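# Gently place the strawberry into the tray

## Task

Get the strawberry into the tray, handling it softly enough that it does not get bruised.

## Robot and tools

Robot: two arms, left_arm and right_arm, each with six revolute joints and a parallel two-finger gripper. Calibrated base positions in the scene frame: left_arm (+0.021, +0.290, +0.003) m, right_arm (+0.021, -0.371, +0.001) m, both turned only slightly about z. Scene frame: origin at table-top height halfway between the nominal bases, +x out over the table, +z up, left_arm on the +y side. Arm names do not match which side of an image they appear on. Cameras: cam_head_left, cam_head_right, cam_left_wrist, cam_right_wrist, each 672x504.

Row format, used by both execute_actions and move: one flat list of 14 numbers, each between -1 and 1, covering both arms even when only one moves. Numbers 1-6 are left_arm joint offsets and number 7 is its opening. Numbers 8-14 repeat that layout for right_arm. Joint order within an arm: waist, elbow, wrist yaw, shoulder, wrist pitch, wrist roll. The three wrist joints have their signs flipped relative to the URDF, in commands and in every readout. Joint numbers are offsets, not poses. They are measured from the Joint targets shown in the latest result, and sending the same offset again moves the joint further. Scale: 1.0 equals 2.224 rad for waist, shoulder and elbow, and 8.485 rad for the three wrist joints, so small wrist values go a long way. Opening is absolute: +1 is fully open, -1 is shut. Sending 0 for a joint holds it, but 0 in an opening slot commands half-closed. To keep a gripper unchanged, resend its current command.

Joint limits, in URDF signs: waist -2.618..3.054, shoulder 0..3.142, elbow 0..3.142, wrist pitch -1.571..1.571, wrist yaw -1.571..1.571, wrist roll -2.094..2.094. Flip the sign for the three wrist joints in your own numbers. A call is refused if it asks a joint to go more than 0.059 rad beyond its range. In each control step a joint target may lead its measured angle by at most 0.339 rad (large joints) or 2.2 rad (wrists). A target placing the hand over 200 mm from where it is gets scaled back.

execute_actions(actions, cameras): actions is a list of actions. Each action is a list of up to 15 rows, and each row lasts 1/30 s. If an action has fewer than 15 rows, its last row repeats until 15 steps are done, so one action lasts 0.5 s. An empty actions list only returns state and images. cameras picks the images returned: null or ["all"] gives all, [] gives none.

move(target, speed, blend, opening_speed, blocking, cameras): plans a smooth joint path. target is one 14-number row, or a list of up to 15 rows. Every row is an offset from the same starting Joint targets, not from the row before it. speed is in rad/s for the joint with the most to travel, 0.01 to 12.57, default 0.5, either one value or one per target. blend, in rad, rounds off the corners between waypoints. opening_speed is how fast the opening command ramps, in units of the -1..1 scale per second, minimum 0.2. With blocking=false the call returns after about 0.5 s while motion continues. Paths take at least 0.5 s and are cut off at 10 s. They do not steer around obstacles or the other arm. The result includes a move: line reporting done, off_target, moving, held or fault. Being done does not show whether anything was touched.

wait(seconds 0-10) lets time pass. stop brakes a running move. zoom_image(camera, region [x0,y0,x1,y1] pixels, at most 504x504) enlarges part of the latest image. finished_scene ends the scene for good. read_manual only returns licence text.

Results: end_effector_position (m) and end_effector_quat_wxyz are in the scene frame and may be off by a few cm. This point sits between the finger pads, about 1 cm behind the tips. The fingers point along gripper +z and close along y. Joint positions and velocities are listed per arm in the joint order above, then the pad gap in m (0.094 when fully open). Joint targets is the reference for your next offsets. grip_measured is the measured opening on the command scale; with the gripper empty it reads slightly wide. grip_effort_nm is the motor effort, negative when closing, and is not a true pad force. Joint torques: readings 1, 2 and 4 wrap at ±28 N m. Other possible lines: "joint sent to its limit", "joint command not followed" (the clearance check changed a command), MOTOR HOT (75 °C), and OVER-TEMPERATURE FAULT (90 °C, after which the arm folds up and stays idle; at 100 °C it drops).

Handling the strawberry: it is soft and small. The pads can press at roughly 50-64 N, and commanding far below the reading at first contact squeezes hard. Close slowly using move with an opening_speed near 0.2, and stop only a little below the opening at which contact begins. Approach and set down gently; fast moves into contact hit hard. To release, command an opening well above grip_measured, and let go only once the fruit is at rest in the tray. Do not drop it, let it roll off, or leave anything off the table. Objects may occasionally be nudged by outside pushes. Keep the two arms from colliding or pinching each other. Avoid holding the arms stretched out or pressing into something for long, since this heats the motors. If an arm is pressing against something, command its targets back past its measured positions. The simulation keeps running while you think.

Each tool is called after "Emit:" as name(argument=value, ...) on one line, values as JSON.

## Session

Emit:
execute_actions(actions=[])

Scene clock: 0.00 s.
left_arm: end_effector_position=(+0.4522, +0.2960, +0.1194) grip_measured=+1.000 grip_effort_nm=n/a end_effector_quat_wxyz=(+0.632, -0.008, +0.774, +0.033) | right_arm: end_effector_position=(+0.4364, -0.3998, +0.0983) grip_measured=+1.000 grip_effort_nm=n/a end_effector_quat_wxyz=(+0.602, +0.063, +0.794, -0.058)
Joint names: [waist, elbow, wrist yaw, shoulder, wrist pitch, wrist roll]
Joint positions: left_arm=[-0.031 0.446 0.083 1.705 -1.058 -0.024 0.094] | right_arm=[0.032 0.408 -0.171 1.682 -0.997 -0.031 0.094]
Joint velocities: within noise
Joint torques (N m): no reading
Motor temperatures (°C): left_arm=[25 35 26 32 31 22 23] | right_arm=[23 30 23 26 31 23 23]
Heat: left arm: 35 °C; right arm: 31 °C.
Joint targets: left_arm=[-0.031 0.456 0.083 1.695 -1.070 -0.024] | right_arm=[0.032 0.409 -0.172 1.682 -0.983 -0.031]
Tool commands: left_gripper/opening=+1.0 right_gripper/opening=+1.0

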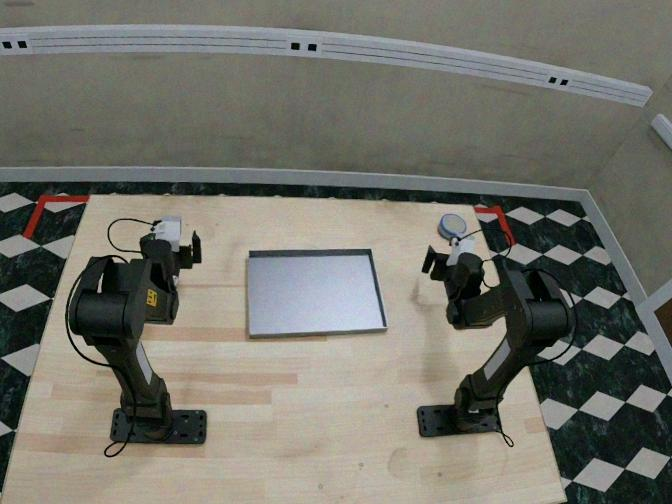

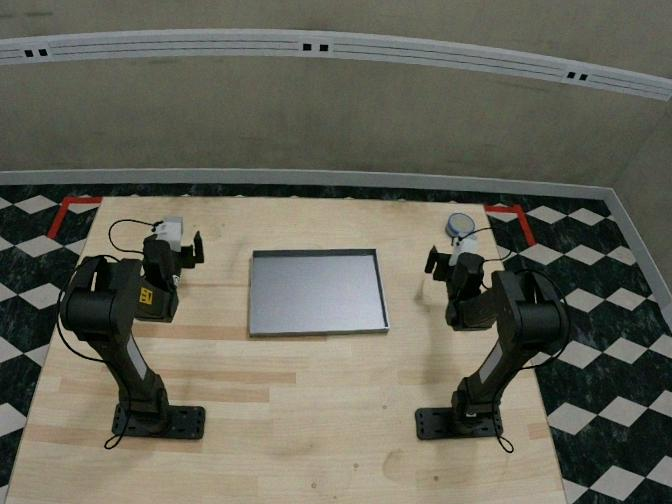

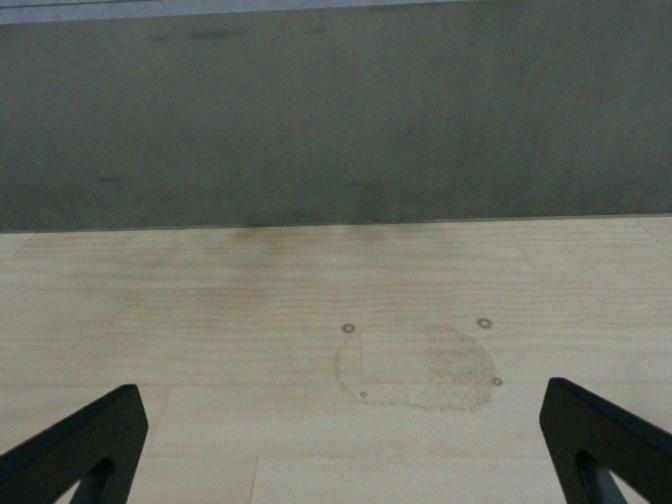

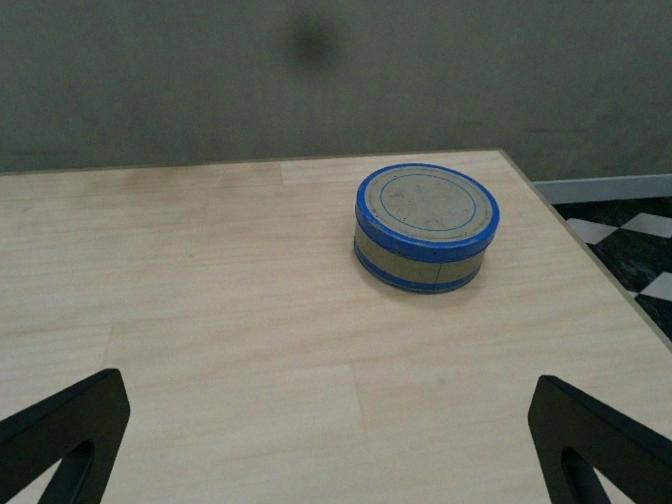

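Emit:
zoom_image(camera="cam_head_left", region=[60, 190, 260, 340])

Emit:
zoom_image(camera="cam_head_right", region=[60, 190, 260, 340])

Emit:
zoom_image(camera="cam_head_right", region=[400, 190, 600, 340])

Scaled by 2.520 from the camera's 672x504 image, which has a finer 960x720 frame.

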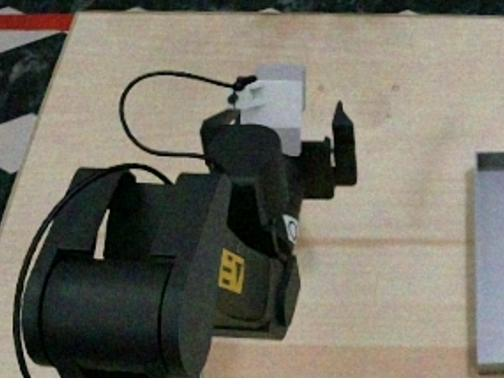

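Scaled by 2.520 from the camera's 672x504 image, which has a finer 960x720 frame.

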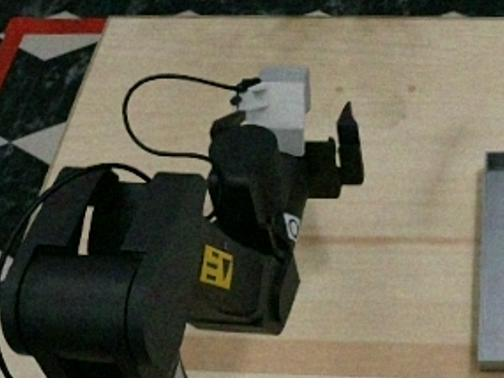

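Scaled by 2.520 from the camera's 672x504 image, which has a finer 960x720 frame.

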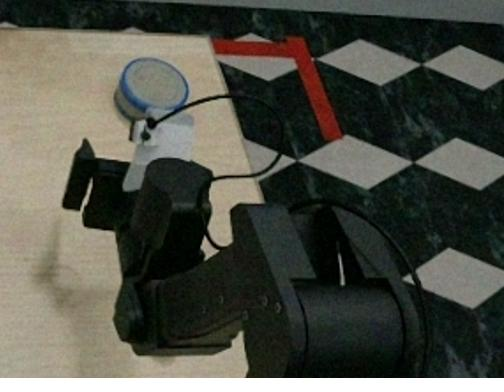

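Emit:
zoom_image(camera="cam_right_wrist", region=[330, 140, 530, 310])

Emit:
zoom_image(camera="cam_left_wrist", region=[300, 290, 540, 430])

Emit:
zoom_image(camera="cam_head_left", region=[60, 320, 320, 504])

Scaled by 2.520 from the camera's 672x504 image, which has a finer 960x720 frame.

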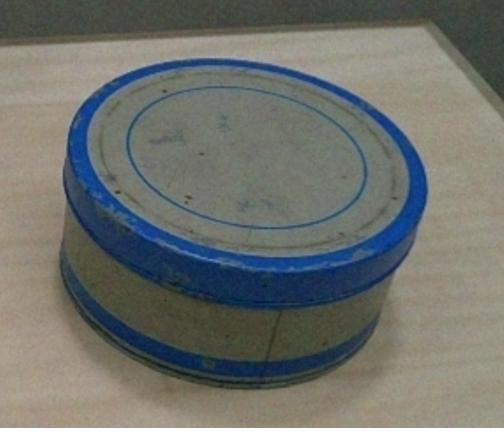

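Scaled by 2.100 from the camera's 672x504 image, which has a finer 960x720 frame.

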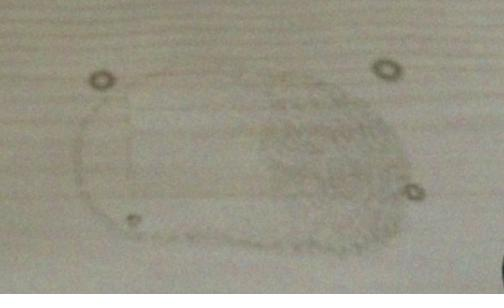

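Scaled by 1.938 from the camera's 672x504 image, which has a finer 960x720 frame.

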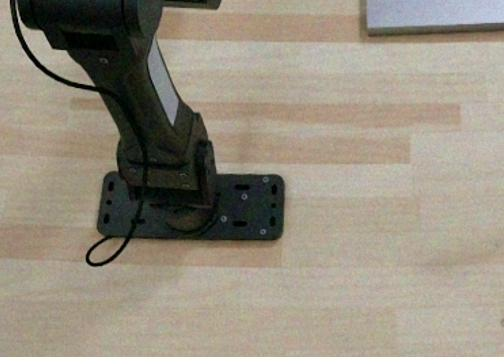

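Emit:
move(target=[0, 0.4694, -0.0098, -0.0877, 0.2557, 0.003, 1.0, 0, 0.4906, 0.0203, -0.0818, 0.2455, 0.0037, 1.0], speed=1.5)

Scene clock: 36.00 s.
left_arm: end_effector_position=(+0.3781, +0.2847, +0.2043) grip_measured=+1.000 grip_effort_nm=0.042 end_effector_quat_wxyz=(+0.208, +0.013, +0.978, +0.003) | right_arm: end_effector_position=(+0.3834, -0.3710, +0.2135) grip_measured=+1.000 grip_effort_nm=0.012 end_effector_quat_wxyz=(+0.230, +0.005, +0.973, -0.003)
Joint names: [waist, elbow, wrist yaw, shoulder, wrist pitch, wrist roll]
Joint positions: left_arm=[-0.031 1.467 0.01 1.525 1.095 -0.005 0.094] | right_arm=[0.032 1.48 -0.008 1.511 1.076 -0.01 0.094]
Joint velocities: within noise
Joint torques (N m): left_arm=[0.16 10.14 -0.11 -7.23 -1.25 0.05] | right_arm=[-0.08 7.36 0.09 -7.88 -0.81 0.1]
Motor temperatures (°C): left_arm=[25 36 26 34 38 22 23] | right_arm=[23 32 23 28 36 23 23]
Heat: left arm: 38 °C; right arm: 36 °C.
Joint targets: left_arm=[-0.031 1.500 0.000 1.500 1.100 0.002] | right_arm=[0.032 1.500 0.000 1.500 1.100 0.000]
move: done

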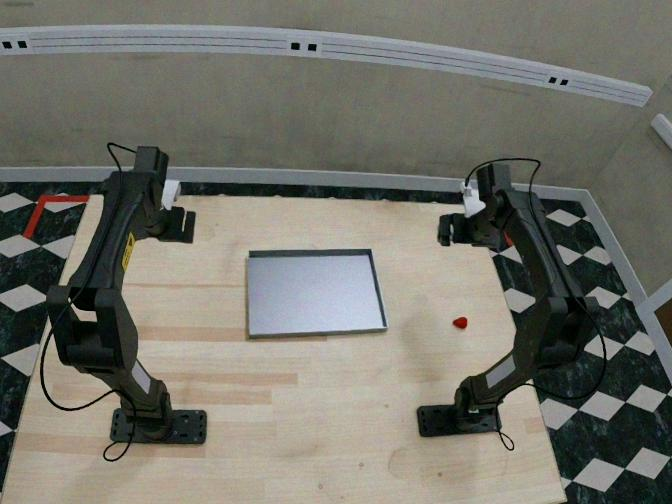

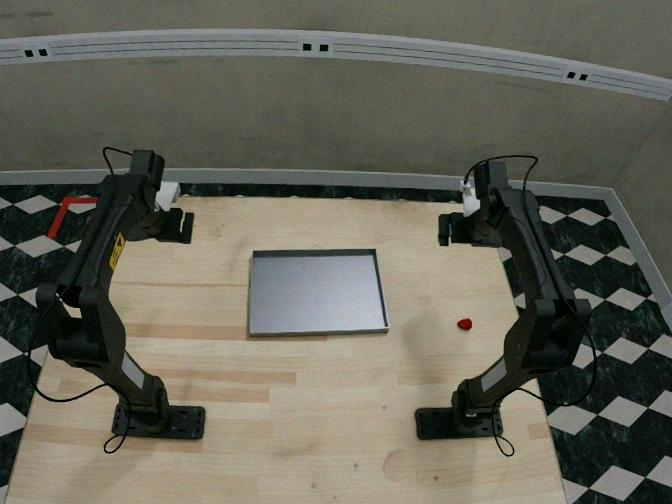

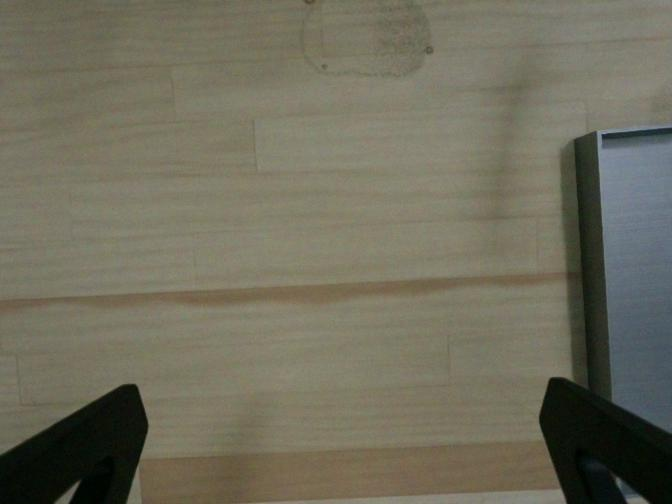

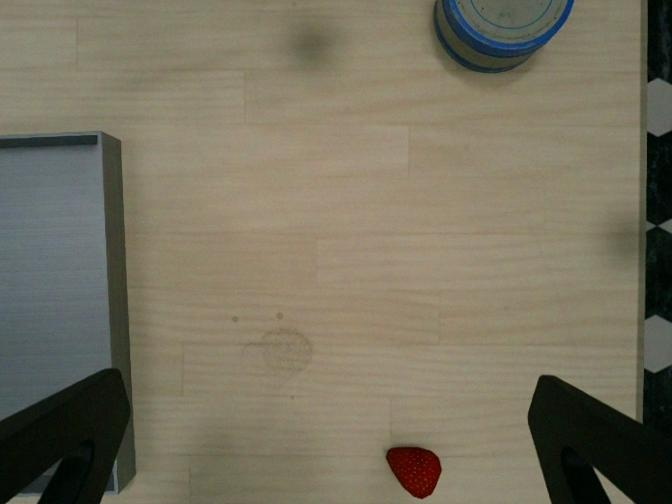

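Emit:
zoom_image(camera="cam_right_wrist", region=[350, 420, 480, 504])

Emit:
zoom_image(camera="cam_head_left", region=[420, 290, 500, 350])

Emit:
zoom_image(camera="cam_head_right", region=[220, 230, 420, 350])

Scaled by 3.877 from the camera's 672x504 image, which has a finer 960x720 frame.

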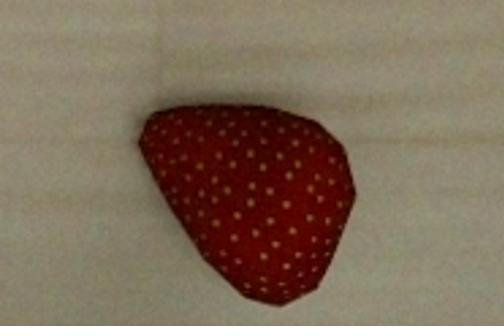

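Scaled by 6.300 from the camera's 672x504 image, which has a finer 960x720 frame.

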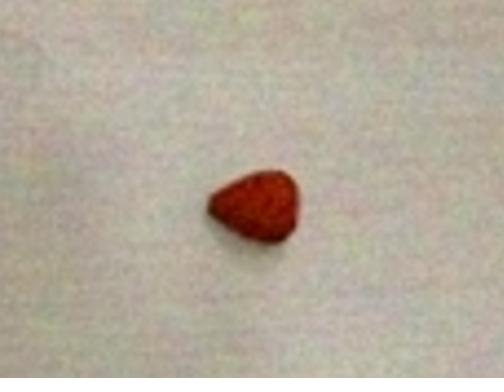

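Scaled by 2.520 from the camera's 672x504 image, which has a finer 960x720 frame.

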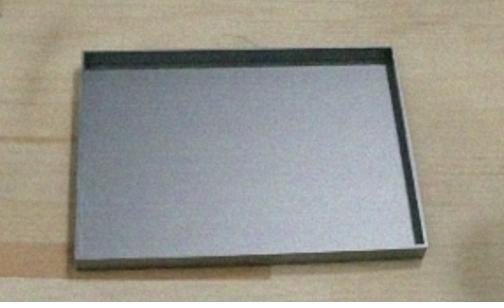

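Emit:
move(target=[0, 0, 0, 0, 0, 0, 1.0, -0.0886, -0.1864, 0, -0.2099, 0.0102, 0, 1.0], speed=0.8, cameras=["cam_head_left", "cam_head_right", "cam_right_wrist"])

Scene clock: 73.47 s.
left_arm: end_effector_position=(+0.3778, +0.2846, +0.2042) grip_measured=+1.000 grip_effort_nm=0.032 end_effector_quat_wxyz=(+0.207, +0.013, +0.978, +0.003) | right_arm: end_effector_position=(+0.2560, -0.4161, +0.2018) grip_measured=+1.000 grip_effort_nm=0.012 end_effector_quat_wxyz=(+0.231, +0.097, +0.968, -0.023)
Joint names: [waist, elbow, wrist yaw, shoulder, wrist pitch, wrist roll]
Joint positions: left_arm=[-0.031 1.467 0.009 1.525 1.096 -0.005 0.094] | right_arm=[-0.16 1.106 -0.004 1.04 1.169 -0.009 0.094]
Joint velocities: within noise
Joint torques (N m): left_arm=[-0.02 10.24 -0.11 -7.6 -1.21 0.07] | right_arm=[-0.47 4.23 0.05 -2.52 -0.88 0.07]
Motor temperatures (°C): left_arm=[25 37 25 35 34 22 23] | right_arm=[23 35 23 28 32 22 22]
Heat: left arm: 37 °C; right arm: 35 °C.
Joint targets: left_arm=[-0.031 1.500 0.000 1.500 1.100 0.002] | right_arm=[-0.165 1.086 0.000 1.033 1.186 0.000]
move: done
Images, in order (width x height): cam_head_left 672x504, cam_head_right 672x504, cam_right_wrist 672x504.

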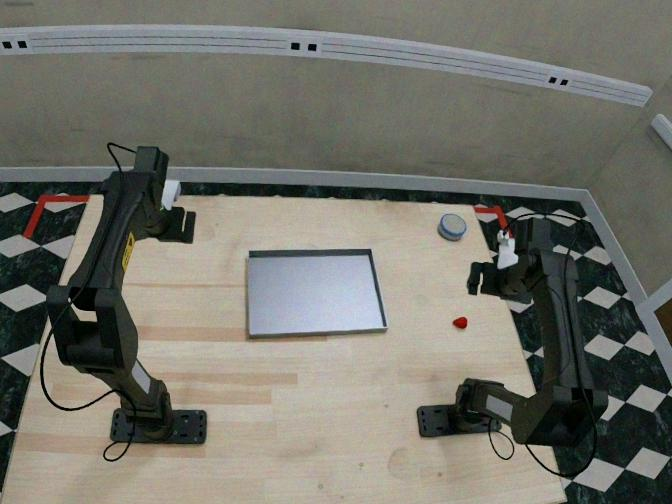

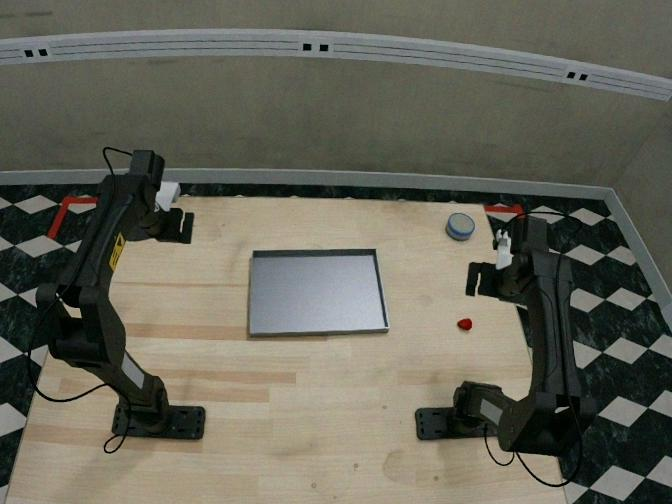

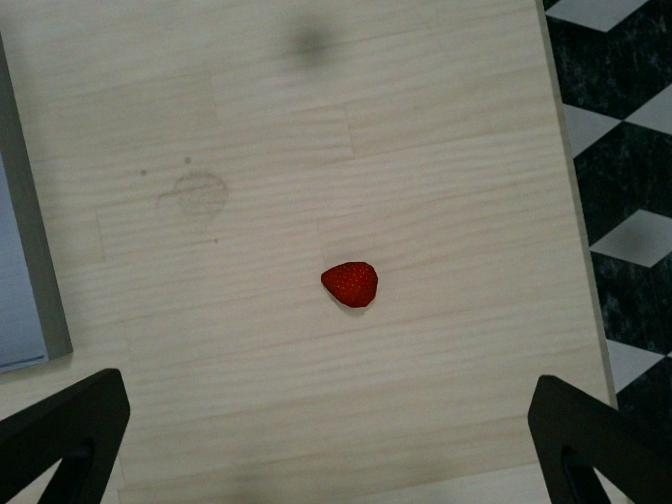

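Emit:
zoom_image(camera="cam_right_wrist", region=[300, 240, 400, 330])

Scaled by 5.040 from the camera's 672x504 image, which has a finer 960x720 frame.

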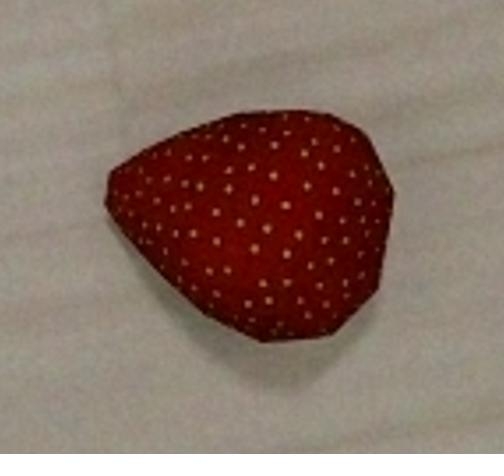

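Emit:
move(target=[0, 0, 0, 0, 0, 0, 1.0, -0.018, 0.0336, 0, 0.2282, 0.0026, 0.1667, 1.0], speed=1.0, cameras=["cam_head_left", "cam_head_right", "cam_right_wrist"])

Scene clock: 146.00 s.
left_arm: end_effector_position=(+0.3778, +0.2846, +0.2042) grip_measured=+1.000 grip_effort_nm=0.037 end_effector_quat_wxyz=(+0.207, +0.013, +0.978, +0.003) | right_arm: end_effector_position=(+0.2698, -0.4290, +0.0969) grip_measured=+1.000 grip_effort_nm=-0.002 end_effector_quat_wxyz=(-0.005, -0.554, +0.832, +0.002)
Joint names: [waist, elbow, wrist yaw, shoulder, wrist pitch, wrist roll]
Joint positions: left_arm=[-0.031 1.467 0.009 1.525 1.096 -0.005 0.094] | right_arm=[-0.199 1.134 -0.004 1.526 1.188 1.404 0.094]
Joint velocities: within noise
Joint torques (N m): left_arm=[0.06 10.03 -0.09 -7.54 -1.16 0.07] | right_arm=[-0.51 7.3 0.05 -5.05 -0.01 0.08]
Motor temperatures (°C): left_arm=[25 38 25 35 33 22 23] | right_arm=[23 30 23 26 31 22 22]
Heat: left arm: 38 °C; right arm: 31 °C.
Joint targets: left_arm=[-0.031 1.500 0.000 1.500 1.100 0.002] | right_arm=[-0.205 1.161 0.000 1.541 1.208 1.415]
move: done
Images, in order (width x height): cam_head_left 672x504, cam_head_right 672x504, cam_right_wrist 672x504.

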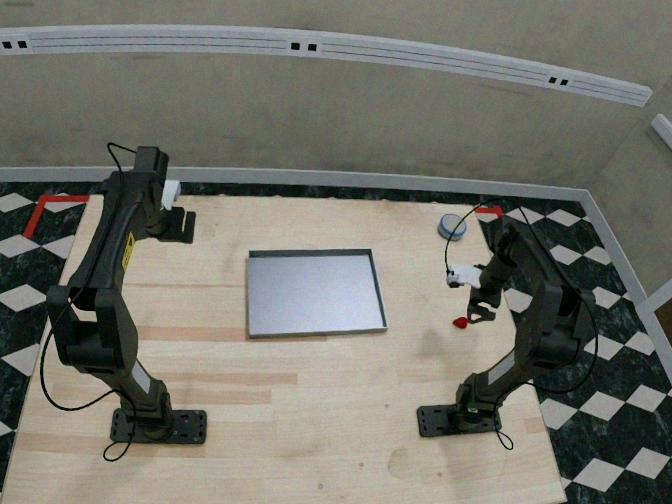

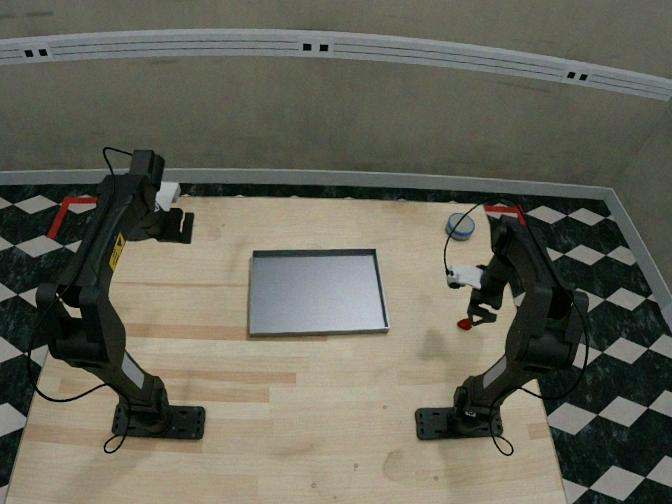

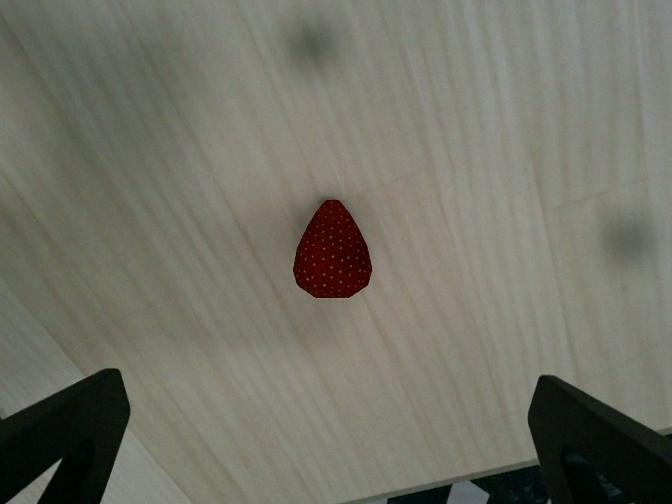

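Emit:
zoom_image(camera="cam_right_wrist", region=[272, 180, 392, 320])

Scaled by 3.600 from the camera's 672x504 image, which has a finer 960x720 frame.

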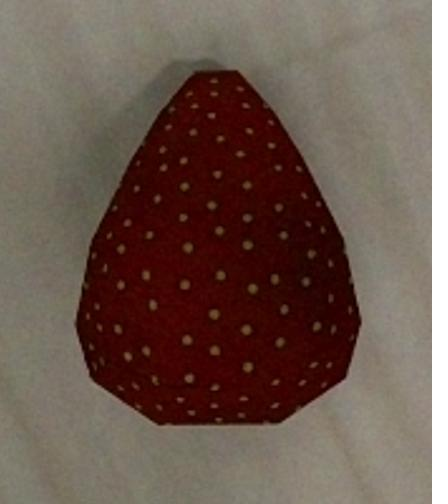

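Emit:
move(target=[0, 0, 0, 0, 0, 0, 1.0, -0.0063, -0.1161, 0, 0.0288, -0.0383, 0.0017, 1.0], speed=0.3, cameras=["cam_head_left", "cam_head_right", "cam_right_wrist"])

Emit:
zoom_image(camera="cam_right_wrist", region=[230, 270, 430, 470])

Scene clock: 176.27 s.
left_arm: end_effector_position=(+0.3778, +0.2846, +0.2042) grip_measured=+1.000 grip_effort_nm=0.037 end_effector_quat_wxyz=(+0.207, +0.013, +0.978, +0.003) | right_arm: end_effector_position=(+0.2698, -0.4326, +0.0304) grip_measured=+1.000 grip_effort_nm=0.007 end_effector_quat_wxyz=(+0.001, -0.555, +0.832, -0.004)
Joint names: [waist, elbow, wrist yaw, shoulder, wrist pitch, wrist roll]
Joint positions: left_arm=[-0.031 1.467 0.009 1.525 1.096 -0.005 0.094] | right_arm=[-0.213 0.92 -0.004 1.589 0.894 1.419 0.094]
Joint velocities: within noise
Joint torques (N m): left_arm=[0.01 10.1 -0.09 -7.46 -1.2 0.04] | right_arm=[-0.59 3.75 0.04 -5.12 -0.37 0.08]
Motor temperatures (°C): left_arm=[25 38 25 35 33 22 23] | right_arm=[23 31 23 26 29 22 22]
Heat: left arm: 38 °C; right arm: 31 °C.
Joint targets: left_arm=[-0.031 1.500 0.000 1.500 1.100 0.002] | right_arm=[-0.219 0.902 0.000 1.605 0.883 1.429]
move: done
Images, in order (width x height): cam_head_left 672x504, cam_head_right 672x504, cam_right_wrist 672x504.

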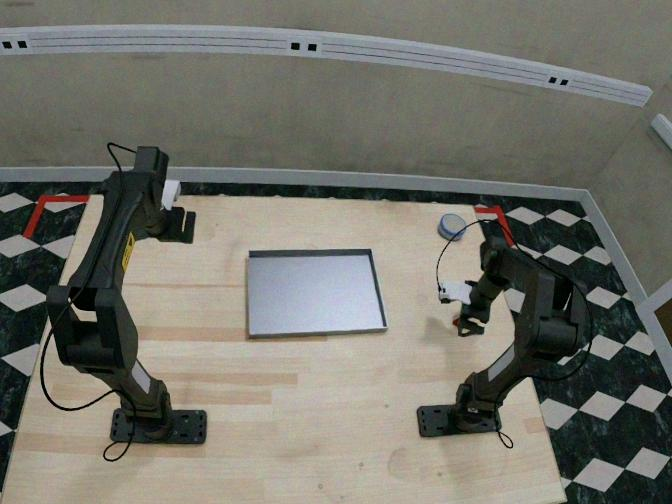

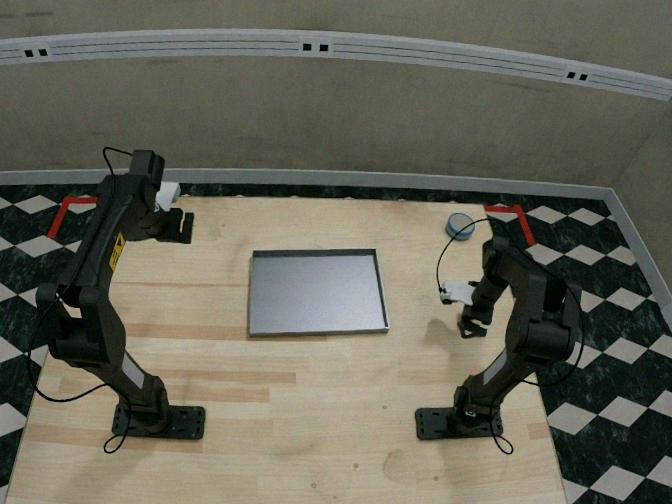

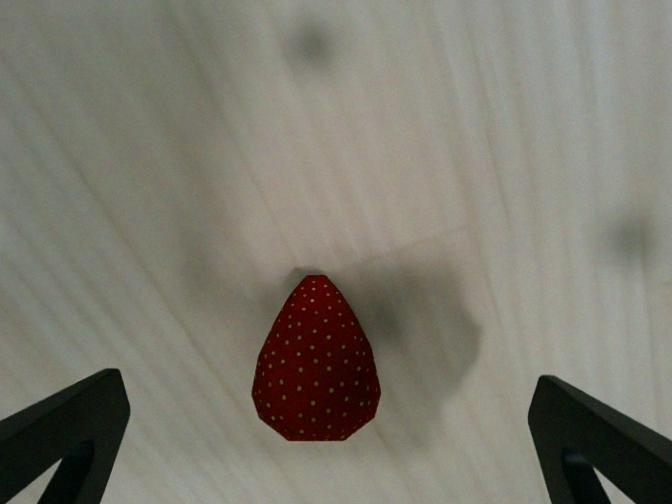

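Scaled by 2.520 from the camera's 672x504 image, which has a finer 960x720 frame.

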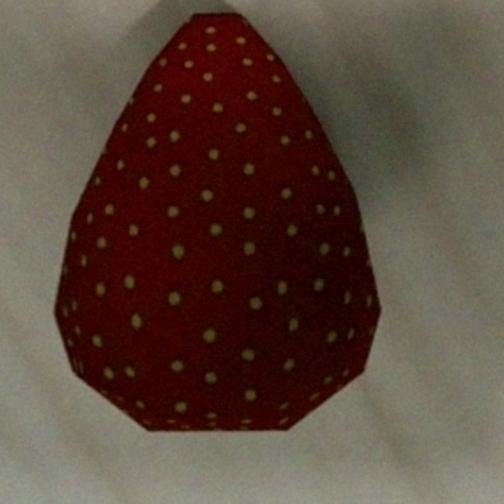

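Emit:
move(target=[0, 0, 0, 0, 0, 0, 1.0, 0, -0.0141, 0, 0.0072, -0.0049, 0, 0.2], speed=0.1, opening_speed=1.0, cameras=["cam_head_left", "cam_head_right", "cam_right_wrist"])

Emit:
zoom_image(camera="cam_right_wrist", region=[180, 310, 480, 504])

Scene clock: 194.43 s.
left_arm: end_effector_position=(+0.3778, +0.2846, +0.2042) grip_measured=+1.000 grip_effort_nm=0.037 end_effector_quat_wxyz=(+0.207, +0.013, +0.978, +0.003) | right_arm: end_effector_position=(+0.2680, -0.4321, +0.0203) grip_measured=+0.202 grip_effort_nm=-0.090 end_effector_quat_wxyz=(+0.000, -0.555, +0.832, -0.003)
Joint names: [waist, elbow, wrist yaw, shoulder, wrist pitch, wrist roll]
Joint positions: left_arm=[-0.031 1.467 0.009 1.525 1.096 -0.005 0.094] | right_arm=[-0.213 0.889 -0.004 1.603 0.852 1.42 0.056]
Joint velocities: within noise
Joint torques (N m): left_arm=[-0.13 10.15 -0.1 -7.73 -1.18 0.11] | right_arm=[-0.53 3.6 0.06 -5 -0.36 0.07]
Motor temperatures (°C): left_arm=[25 38 25 35 33 22 23] | right_arm=[23 31 23 26 29 22 22]
Heat: left arm: 38 °C; right arm: 31 °C.
Joint targets: left_arm=[-0.031 1.500 0.000 1.500 1.100 0.002] | right_arm=[-0.219 0.871 0.000 1.621 0.842 1.429]
move: done
Images, in order (width x height): cam_head_left 672x504, cam_head_right 672x504, cam_right_wrist 672x504.

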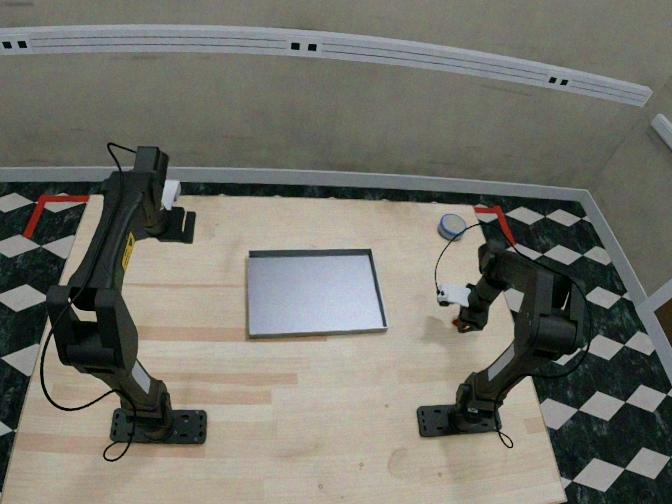

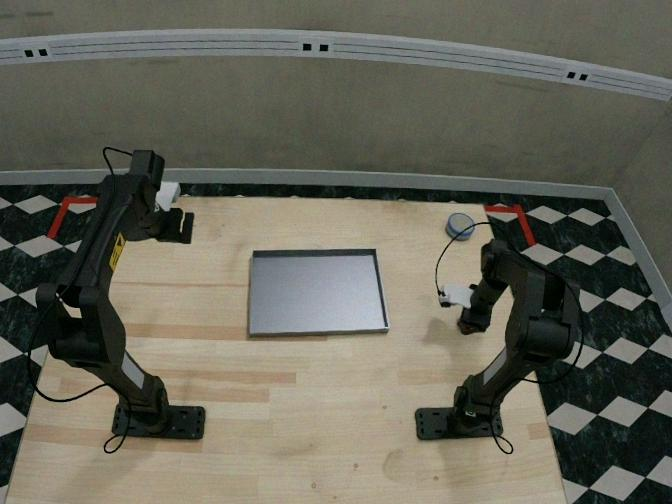

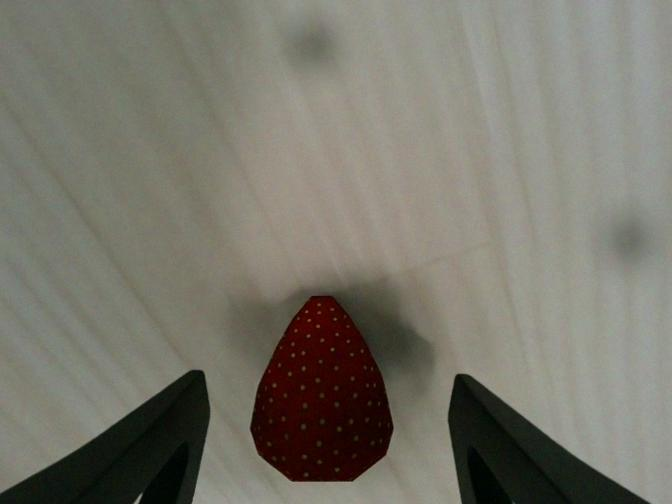

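Scaled by 1.680 from the camera's 672x504 image, which has a finer 960x720 frame.

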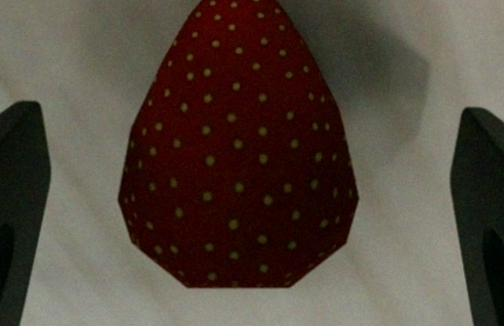

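Emit:
move(target=[0, 0, 0, 0, 0, 0, 1.0, 0, 0, 0, 0, 0.0041, 0, -0.1], speed=0.1, opening_speed=0.4, cameras=["cam_right_wrist"])

Emit:
zoom_image(camera="cam_right_wrist", region=[210, 330, 450, 504])

Scene clock: 220.17 s.
left_arm: end_effector_position=(+0.3778, +0.2846, +0.2042) grip_measured=+1.000 grip_effort_nm=0.037 end_effector_quat_wxyz=(+0.207, +0.013, +0.978, +0.003) | right_arm: end_effector_position=(+0.2672, -0.4319, +0.0203) grip_measured=-0.098 grip_effort_nm=-0.090 end_effector_quat_wxyz=(-0.001, -0.555, +0.832, -0.002)
Joint names: [waist, elbow, wrist yaw, shoulder, wrist pitch, wrist roll]
Joint positions: left_arm=[-0.031 1.467 0.009 1.525 1.096 -0.005 0.094] | right_arm=[-0.213 0.889 -0.004 1.603 0.855 1.42 0.042]
Joint velocities: within noise
Joint torques (N m): left_arm=[-0.06 10.06 -0.14 -7.3 -1.19 0.06] | right_arm=[-0.55 3.55 0.07 -5.05 -0.03 0.07]
Motor temperatures (°C): left_arm=[24 38 25 35 32 22 23] | right_arm=[23 30 23 26 29 22 22]
Heat: left arm: 38 °C; right arm: 30 °C.
Joint targets: left_arm=[-0.031 1.500 0.000 1.500 1.100 0.002] | right_arm=[-0.219 0.871 0.000 1.621 0.877 1.429]
move: done
Images, in order (width x height): cam_right_wrist 672x504.

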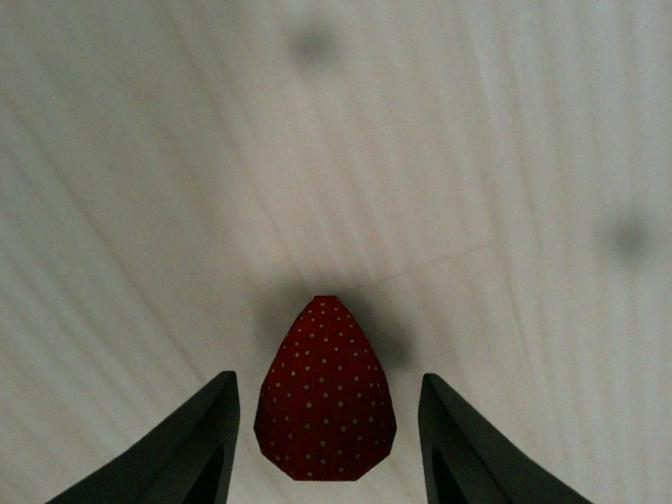

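Scaled by 2.100 from the camera's 672x504 image, which has a finer 960x720 frame.

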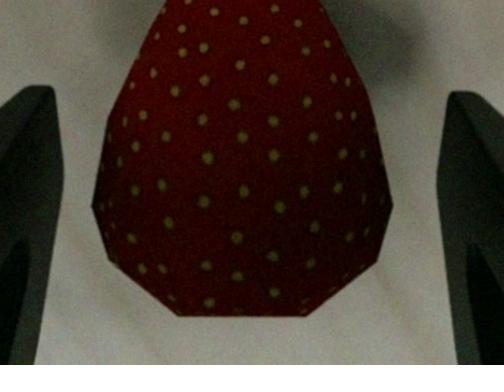

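Emit:
move(target=[0, 0, 0, 0, 0, 0, 1.0, 0, 0, 0, 0, 0, 0, -0.24], speed=0.1, opening_speed=0.25, cameras=["cam_right_wrist"])

Emit:
zoom_image(camera="cam_right_wrist", region=[210, 330, 450, 504])

Scene clock: 232.97 s.
left_arm: end_effector_position=(+0.3778, +0.2846, +0.2042) grip_measured=+1.000 grip_effort_nm=0.042 end_effector_quat_wxyz=(+0.207, +0.013, +0.978, +0.003) | right_arm: end_effector_position=(+0.2667, -0.4318, +0.0203) grip_measured=-0.238 grip_effort_nm=-0.090 end_effector_quat_wxyz=(-0.002, -0.555, +0.832, -0.001)
Joint names: [waist, elbow, wrist yaw, shoulder, wrist pitch, wrist roll]
Joint positions: left_arm=[-0.031 1.467 0.009 1.525 1.096 -0.005 0.094] | right_arm=[-0.213 0.889 -0.004 1.603 0.858 1.42 0.036]
Joint velocities: within noise
Joint torques (N m): left_arm=[0.06 10.09 -0.06 -7.35 -1.28 0.06] | right_arm=[-0.58 3.56 0.06 -5.03 -0.04 0.07]
Motor temperatures (°C): left_arm=[24 38 25 36 32 22 23] | right_arm=[23 30 23 26 28 22 22]
Heat: left arm: 38 °C; right arm: 30 °C.
Joint targets: left_arm=[-0.031 1.500 0.000 1.500 1.100 0.002] | right_arm=[-0.219 0.871 0.000 1.621 0.877 1.429]
move: done
Images, in order (width x height): cam_right_wrist 672x504.

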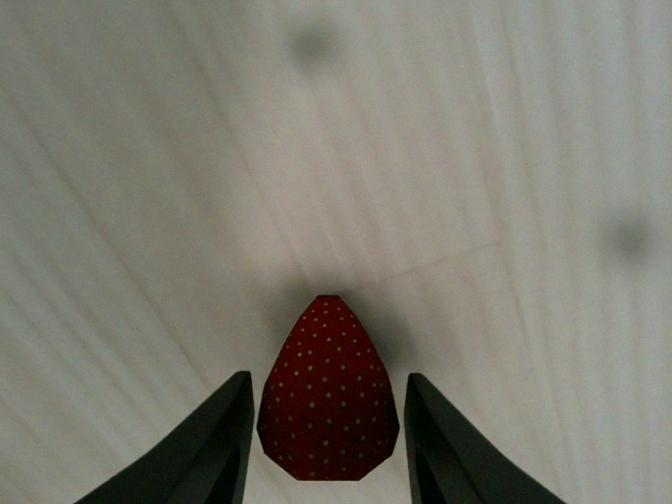

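Scaled by 2.100 from the camera's 672x504 image, which has a finer 960x720 frame.

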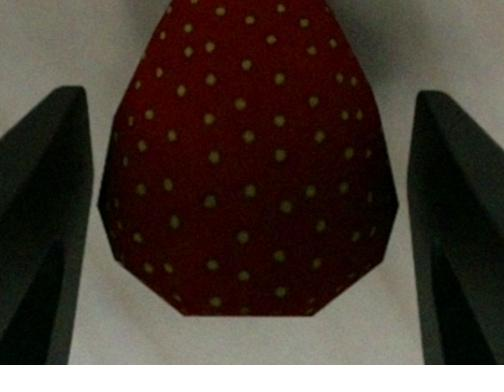

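Emit:
move(target=[0, 0, 0, 0, 0, 0, 1.0, 0, 0, 0, 0, 0, 0, -0.32], speed=0.1, opening_speed=0.2, cameras=["cam_right_wrist"])

Emit:
zoom_image(camera="cam_right_wrist", region=[210, 330, 450, 504])

Scene clock: 240.13 s.
left_arm: end_effector_position=(+0.3778, +0.2846, +0.2042) grip_measured=+1.000 grip_effort_nm=0.032 end_effector_quat_wxyz=(+0.207, +0.013, +0.978, +0.003) | right_arm: end_effector_position=(+0.2667, -0.4318, +0.0203) grip_measured=-0.318 grip_effort_nm=-0.090 end_effector_quat_wxyz=(-0.002, -0.555, +0.832, -0.001)
Joint names: [waist, elbow, wrist yaw, shoulder, wrist pitch, wrist roll]
Joint positions: left_arm=[-0.031 1.467 0.009 1.525 1.096 -0.005 0.094] | right_arm=[-0.213 0.889 -0.004 1.603 0.858 1.42 0.032]
Joint velocities: within noise
Joint torques (N m): left_arm=[0.02 10.02 -0.1 -7.39 -1.2 0.07] | right_arm=[-0.61 3.58 0.06 -4.93 -0.04 0.08]
Motor temperatures (°C): left_arm=[24 39 25 36 32 22 23] | right_arm=[23 30 23 26 28 22 22]
Heat: left arm: 39 °C; right arm: 30 °C.
Joint targets: left_arm=[-0.031 1.500 0.000 1.500 1.100 0.002] | right_arm=[-0.219 0.871 0.000 1.621 0.876 1.429]
move: done
Images, in order (width x height): cam_right_wrist 672x504.

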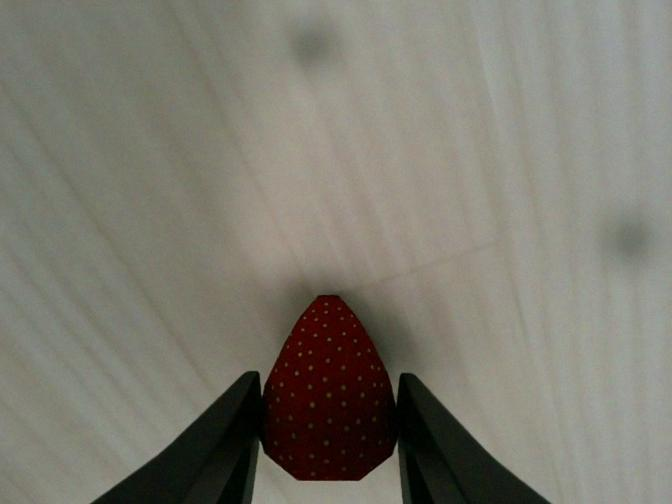

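Scaled by 2.100 from the camera's 672x504 image, which has a finer 960x720 frame.

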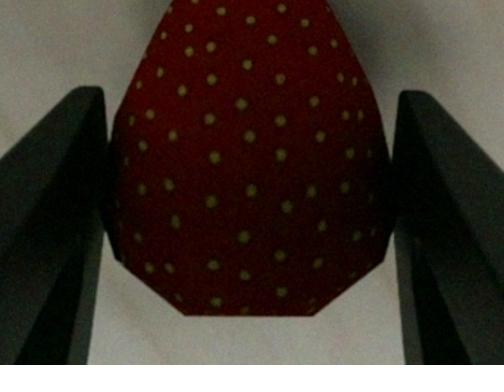

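Emit:
zoom_image(camera="cam_right_wrist", region=[235, 370, 295, 470])

Emit:
zoom_image(camera="cam_right_wrist", region=[365, 370, 425, 470])

Scaled by 5.040 from the camera's 672x504 image, which has a finer 960x720 frame.

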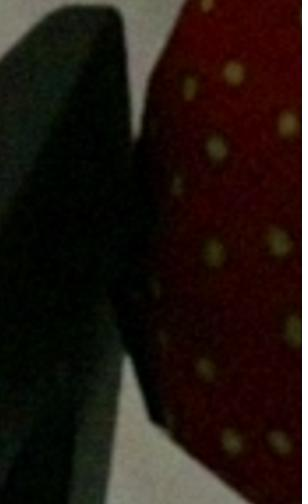

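Scaled by 5.040 from the camera's 672x504 image, which has a finer 960x720 frame.

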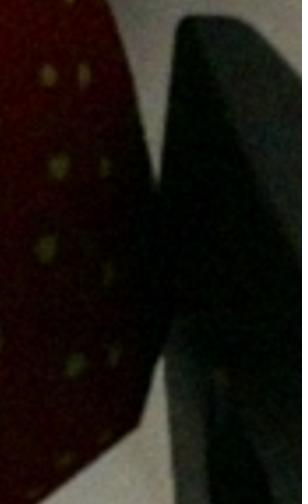

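Emit:
move(target=[0, 0, 0, 0, 0, 0, 1.0, 0, 0, 0, 0, 0, 0, -0.34], speed=0.1, opening_speed=0.2, cameras=["cam_right_wrist"])

Emit:
zoom_image(camera="cam_right_wrist", region=[210, 330, 450, 504])

Scene clock: 248.00 s.
left_arm: end_effector_position=(+0.3778, +0.2846, +0.2042) grip_measured=+1.000 grip_effort_nm=0.037 end_effector_quat_wxyz=(+0.207, +0.013, +0.978, +0.003) | right_arm: end_effector_position=(+0.2666, -0.4318, +0.0203) grip_measured=-0.338 grip_effort_nm=-0.090 end_effector_quat_wxyz=(-0.002, -0.555, +0.832, -0.001)
Joint names: [waist, elbow, wrist yaw, shoulder, wrist pitch, wrist roll]
Joint positions: left_arm=[-0.031 1.467 0.009 1.525 1.096 -0.005 0.094] | right_arm=[-0.213 0.889 -0.004 1.603 0.858 1.42 0.031]
Joint velocities: within noise
Joint torques (N m): left_arm=[-0.16 9.98 -0.12 -7.42 -1.24 0.1] | right_arm=[-0.61 3.58 0.06 -4.97 -0.06 0.07]
Motor temperatures (°C): left_arm=[24 39 25 36 32 22 23] | right_arm=[23 30 23 26 28 22 22]
Heat: left arm: 39 °C; right arm: 30 °C.
Joint targets: left_arm=[-0.031 1.500 0.000 1.500 1.100 0.002] | right_arm=[-0.219 0.871 0.000 1.621 0.877 1.429]
move: done
Images, in order (width x height): cam_right_wrist 672x504.

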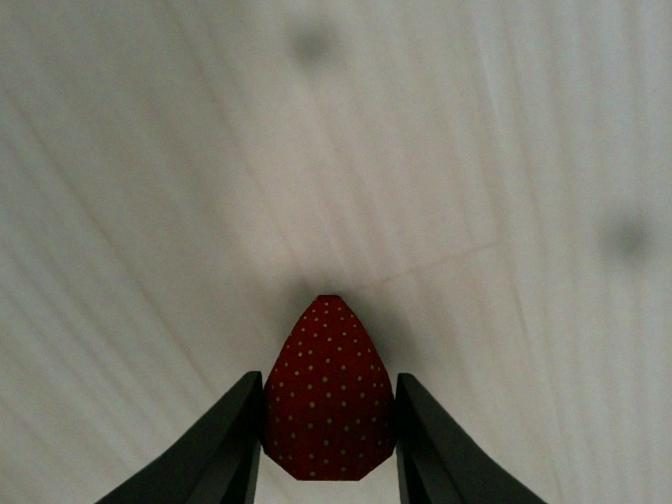

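Scaled by 2.100 from the camera's 672x504 image, which has a finer 960x720 frame.

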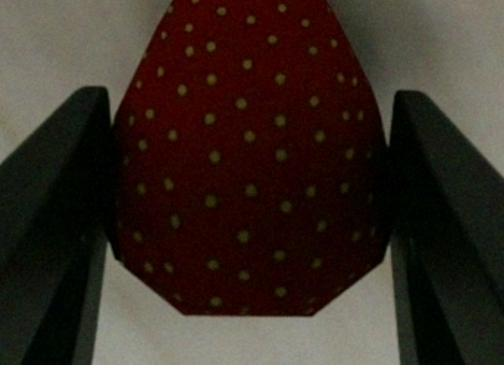

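Emit:
move(target=[0, 0, 0, 0, 0, 0, 1.0, 0, 0, 0, 0, 0, 0, -0.355], speed=0.1, opening_speed=0.2, cameras=["cam_right_wrist"])

Emit:
zoom_image(camera="cam_right_wrist", region=[210, 330, 450, 504])

Scene clock: 250.77 s.
left_arm: end_effector_position=(+0.3778, +0.2846, +0.2042) grip_measured=+1.000 grip_effort_nm=0.037 end_effector_quat_wxyz=(+0.207, +0.013, +0.978, +0.003) | right_arm: end_effector_position=(+0.2666, -0.4318, +0.0203) grip_measured=-0.353 grip_effort_nm=-0.100 end_effector_quat_wxyz=(-0.002, -0.555, +0.832, -0.001)
Joint names: [waist, elbow, wrist yaw, shoulder, wrist pitch, wrist roll]
Joint positions: left_arm=[-0.031 1.467 0.009 1.525 1.096 -0.005 0.094] | right_arm=[-0.213 0.889 -0.004 1.603 0.858 1.42 0.03]
Joint velocities: left_arm=[-0.002 0.007 -0.154 0.007 0.022 -0.007 0] | right_arm=[within noise]
Joint torques (N m): left_arm=[-0.03 10.02 -0.11 -7.51 -1.18 0.08] | right_arm=[-0.54 3.55 0.05 -5.01 -0.06 0.08]
Motor temperatures (°C): left_arm=[24 39 25 36 32 22 23] | right_arm=[23 30 23 26 28 22 22]
Heat: left arm: 39 °C; right arm: 30 °C.
Joint targets: left_arm=[-0.031 1.500 0.000 1.500 1.100 0.002] | right_arm=[-0.219 0.871 0.000 1.621 0.877 1.429]
move: done
Images, in order (width x height): cam_right_wrist 672x504.

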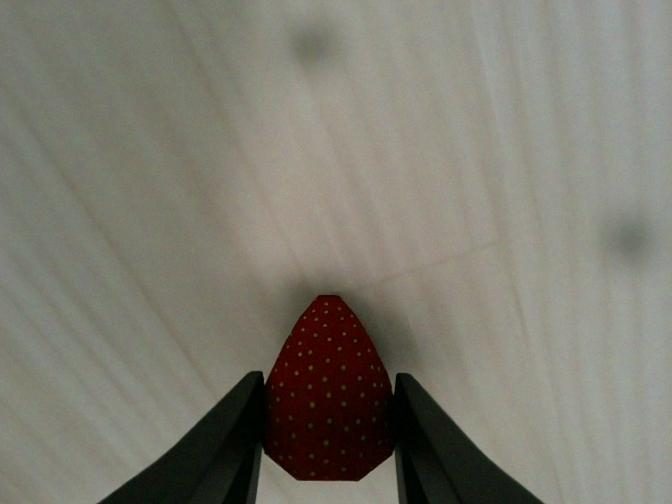

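Scaled by 2.100 from the camera's 672x504 image, which has a finer 960x720 frame.

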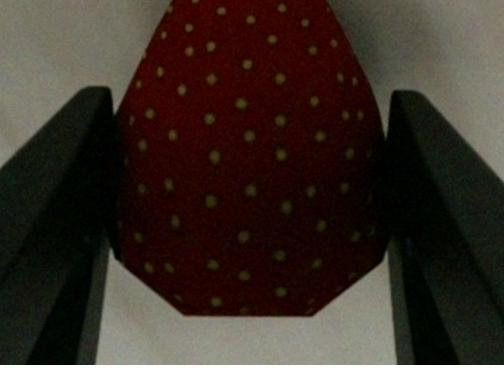

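Emit:
move(target=[0, 0, 0, 0, 0, 0, 1.0, 0, 0, 0, 0, 0, 0, -0.37], speed=0.1, opening_speed=0.2, cameras=["cam_right_wrist"])

Emit:
zoom_image(camera="cam_right_wrist", region=[210, 330, 450, 504])

Scene clock: 256.87 s.
left_arm: end_effector_position=(+0.3778, +0.2846, +0.2042) grip_measured=+1.000 grip_effort_nm=0.037 end_effector_quat_wxyz=(+0.207, +0.013, +0.978, +0.003) | right_arm: end_effector_position=(+0.2666, -0.4318, +0.0203) grip_measured=-0.367 grip_effort_nm=-0.134 end_effector_quat_wxyz=(-0.002, -0.555, +0.832, -0.001)
Joint names: [waist, elbow, wrist yaw, shoulder, wrist pitch, wrist roll]
Joint positions: left_arm=[-0.031 1.467 0.009 1.525 1.096 -0.005 0.094] | right_arm=[-0.213 0.889 -0.004 1.603 0.858 1.42 0.03]
Joint velocities: within noise
Joint torques (N m): left_arm=[-0.06 10.06 -0.08 -7.51 -1.22 0.07] | right_arm=[-0.55 3.54 0.05 -5.04 -0.05 0.07]
Motor temperatures (°C): left_arm=[24 39 25 36 32 22 23] | right_arm=[23 30 23 26 28 22 22]
Heat: left arm: 39 °C; right arm: 30 °C.
Joint targets: left_arm=[-0.031 1.500 0.000 1.500 1.100 0.002] | right_arm=[-0.219 0.871 0.000 1.621 0.877 1.429]
move: done
Images, in order (width x height): cam_right_wrist 672x504.

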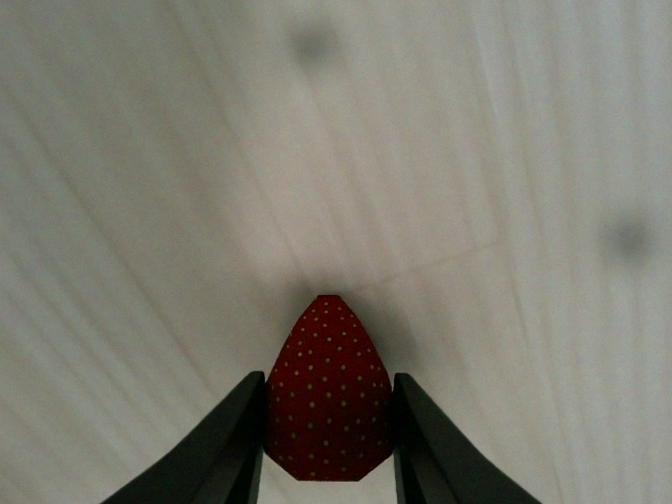

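Scaled by 2.100 from the camera's 672x504 image, which has a finer 960x720 frame.

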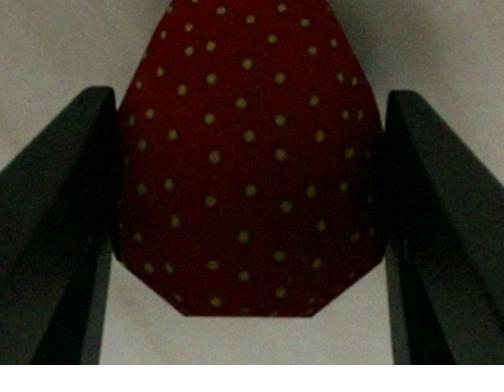

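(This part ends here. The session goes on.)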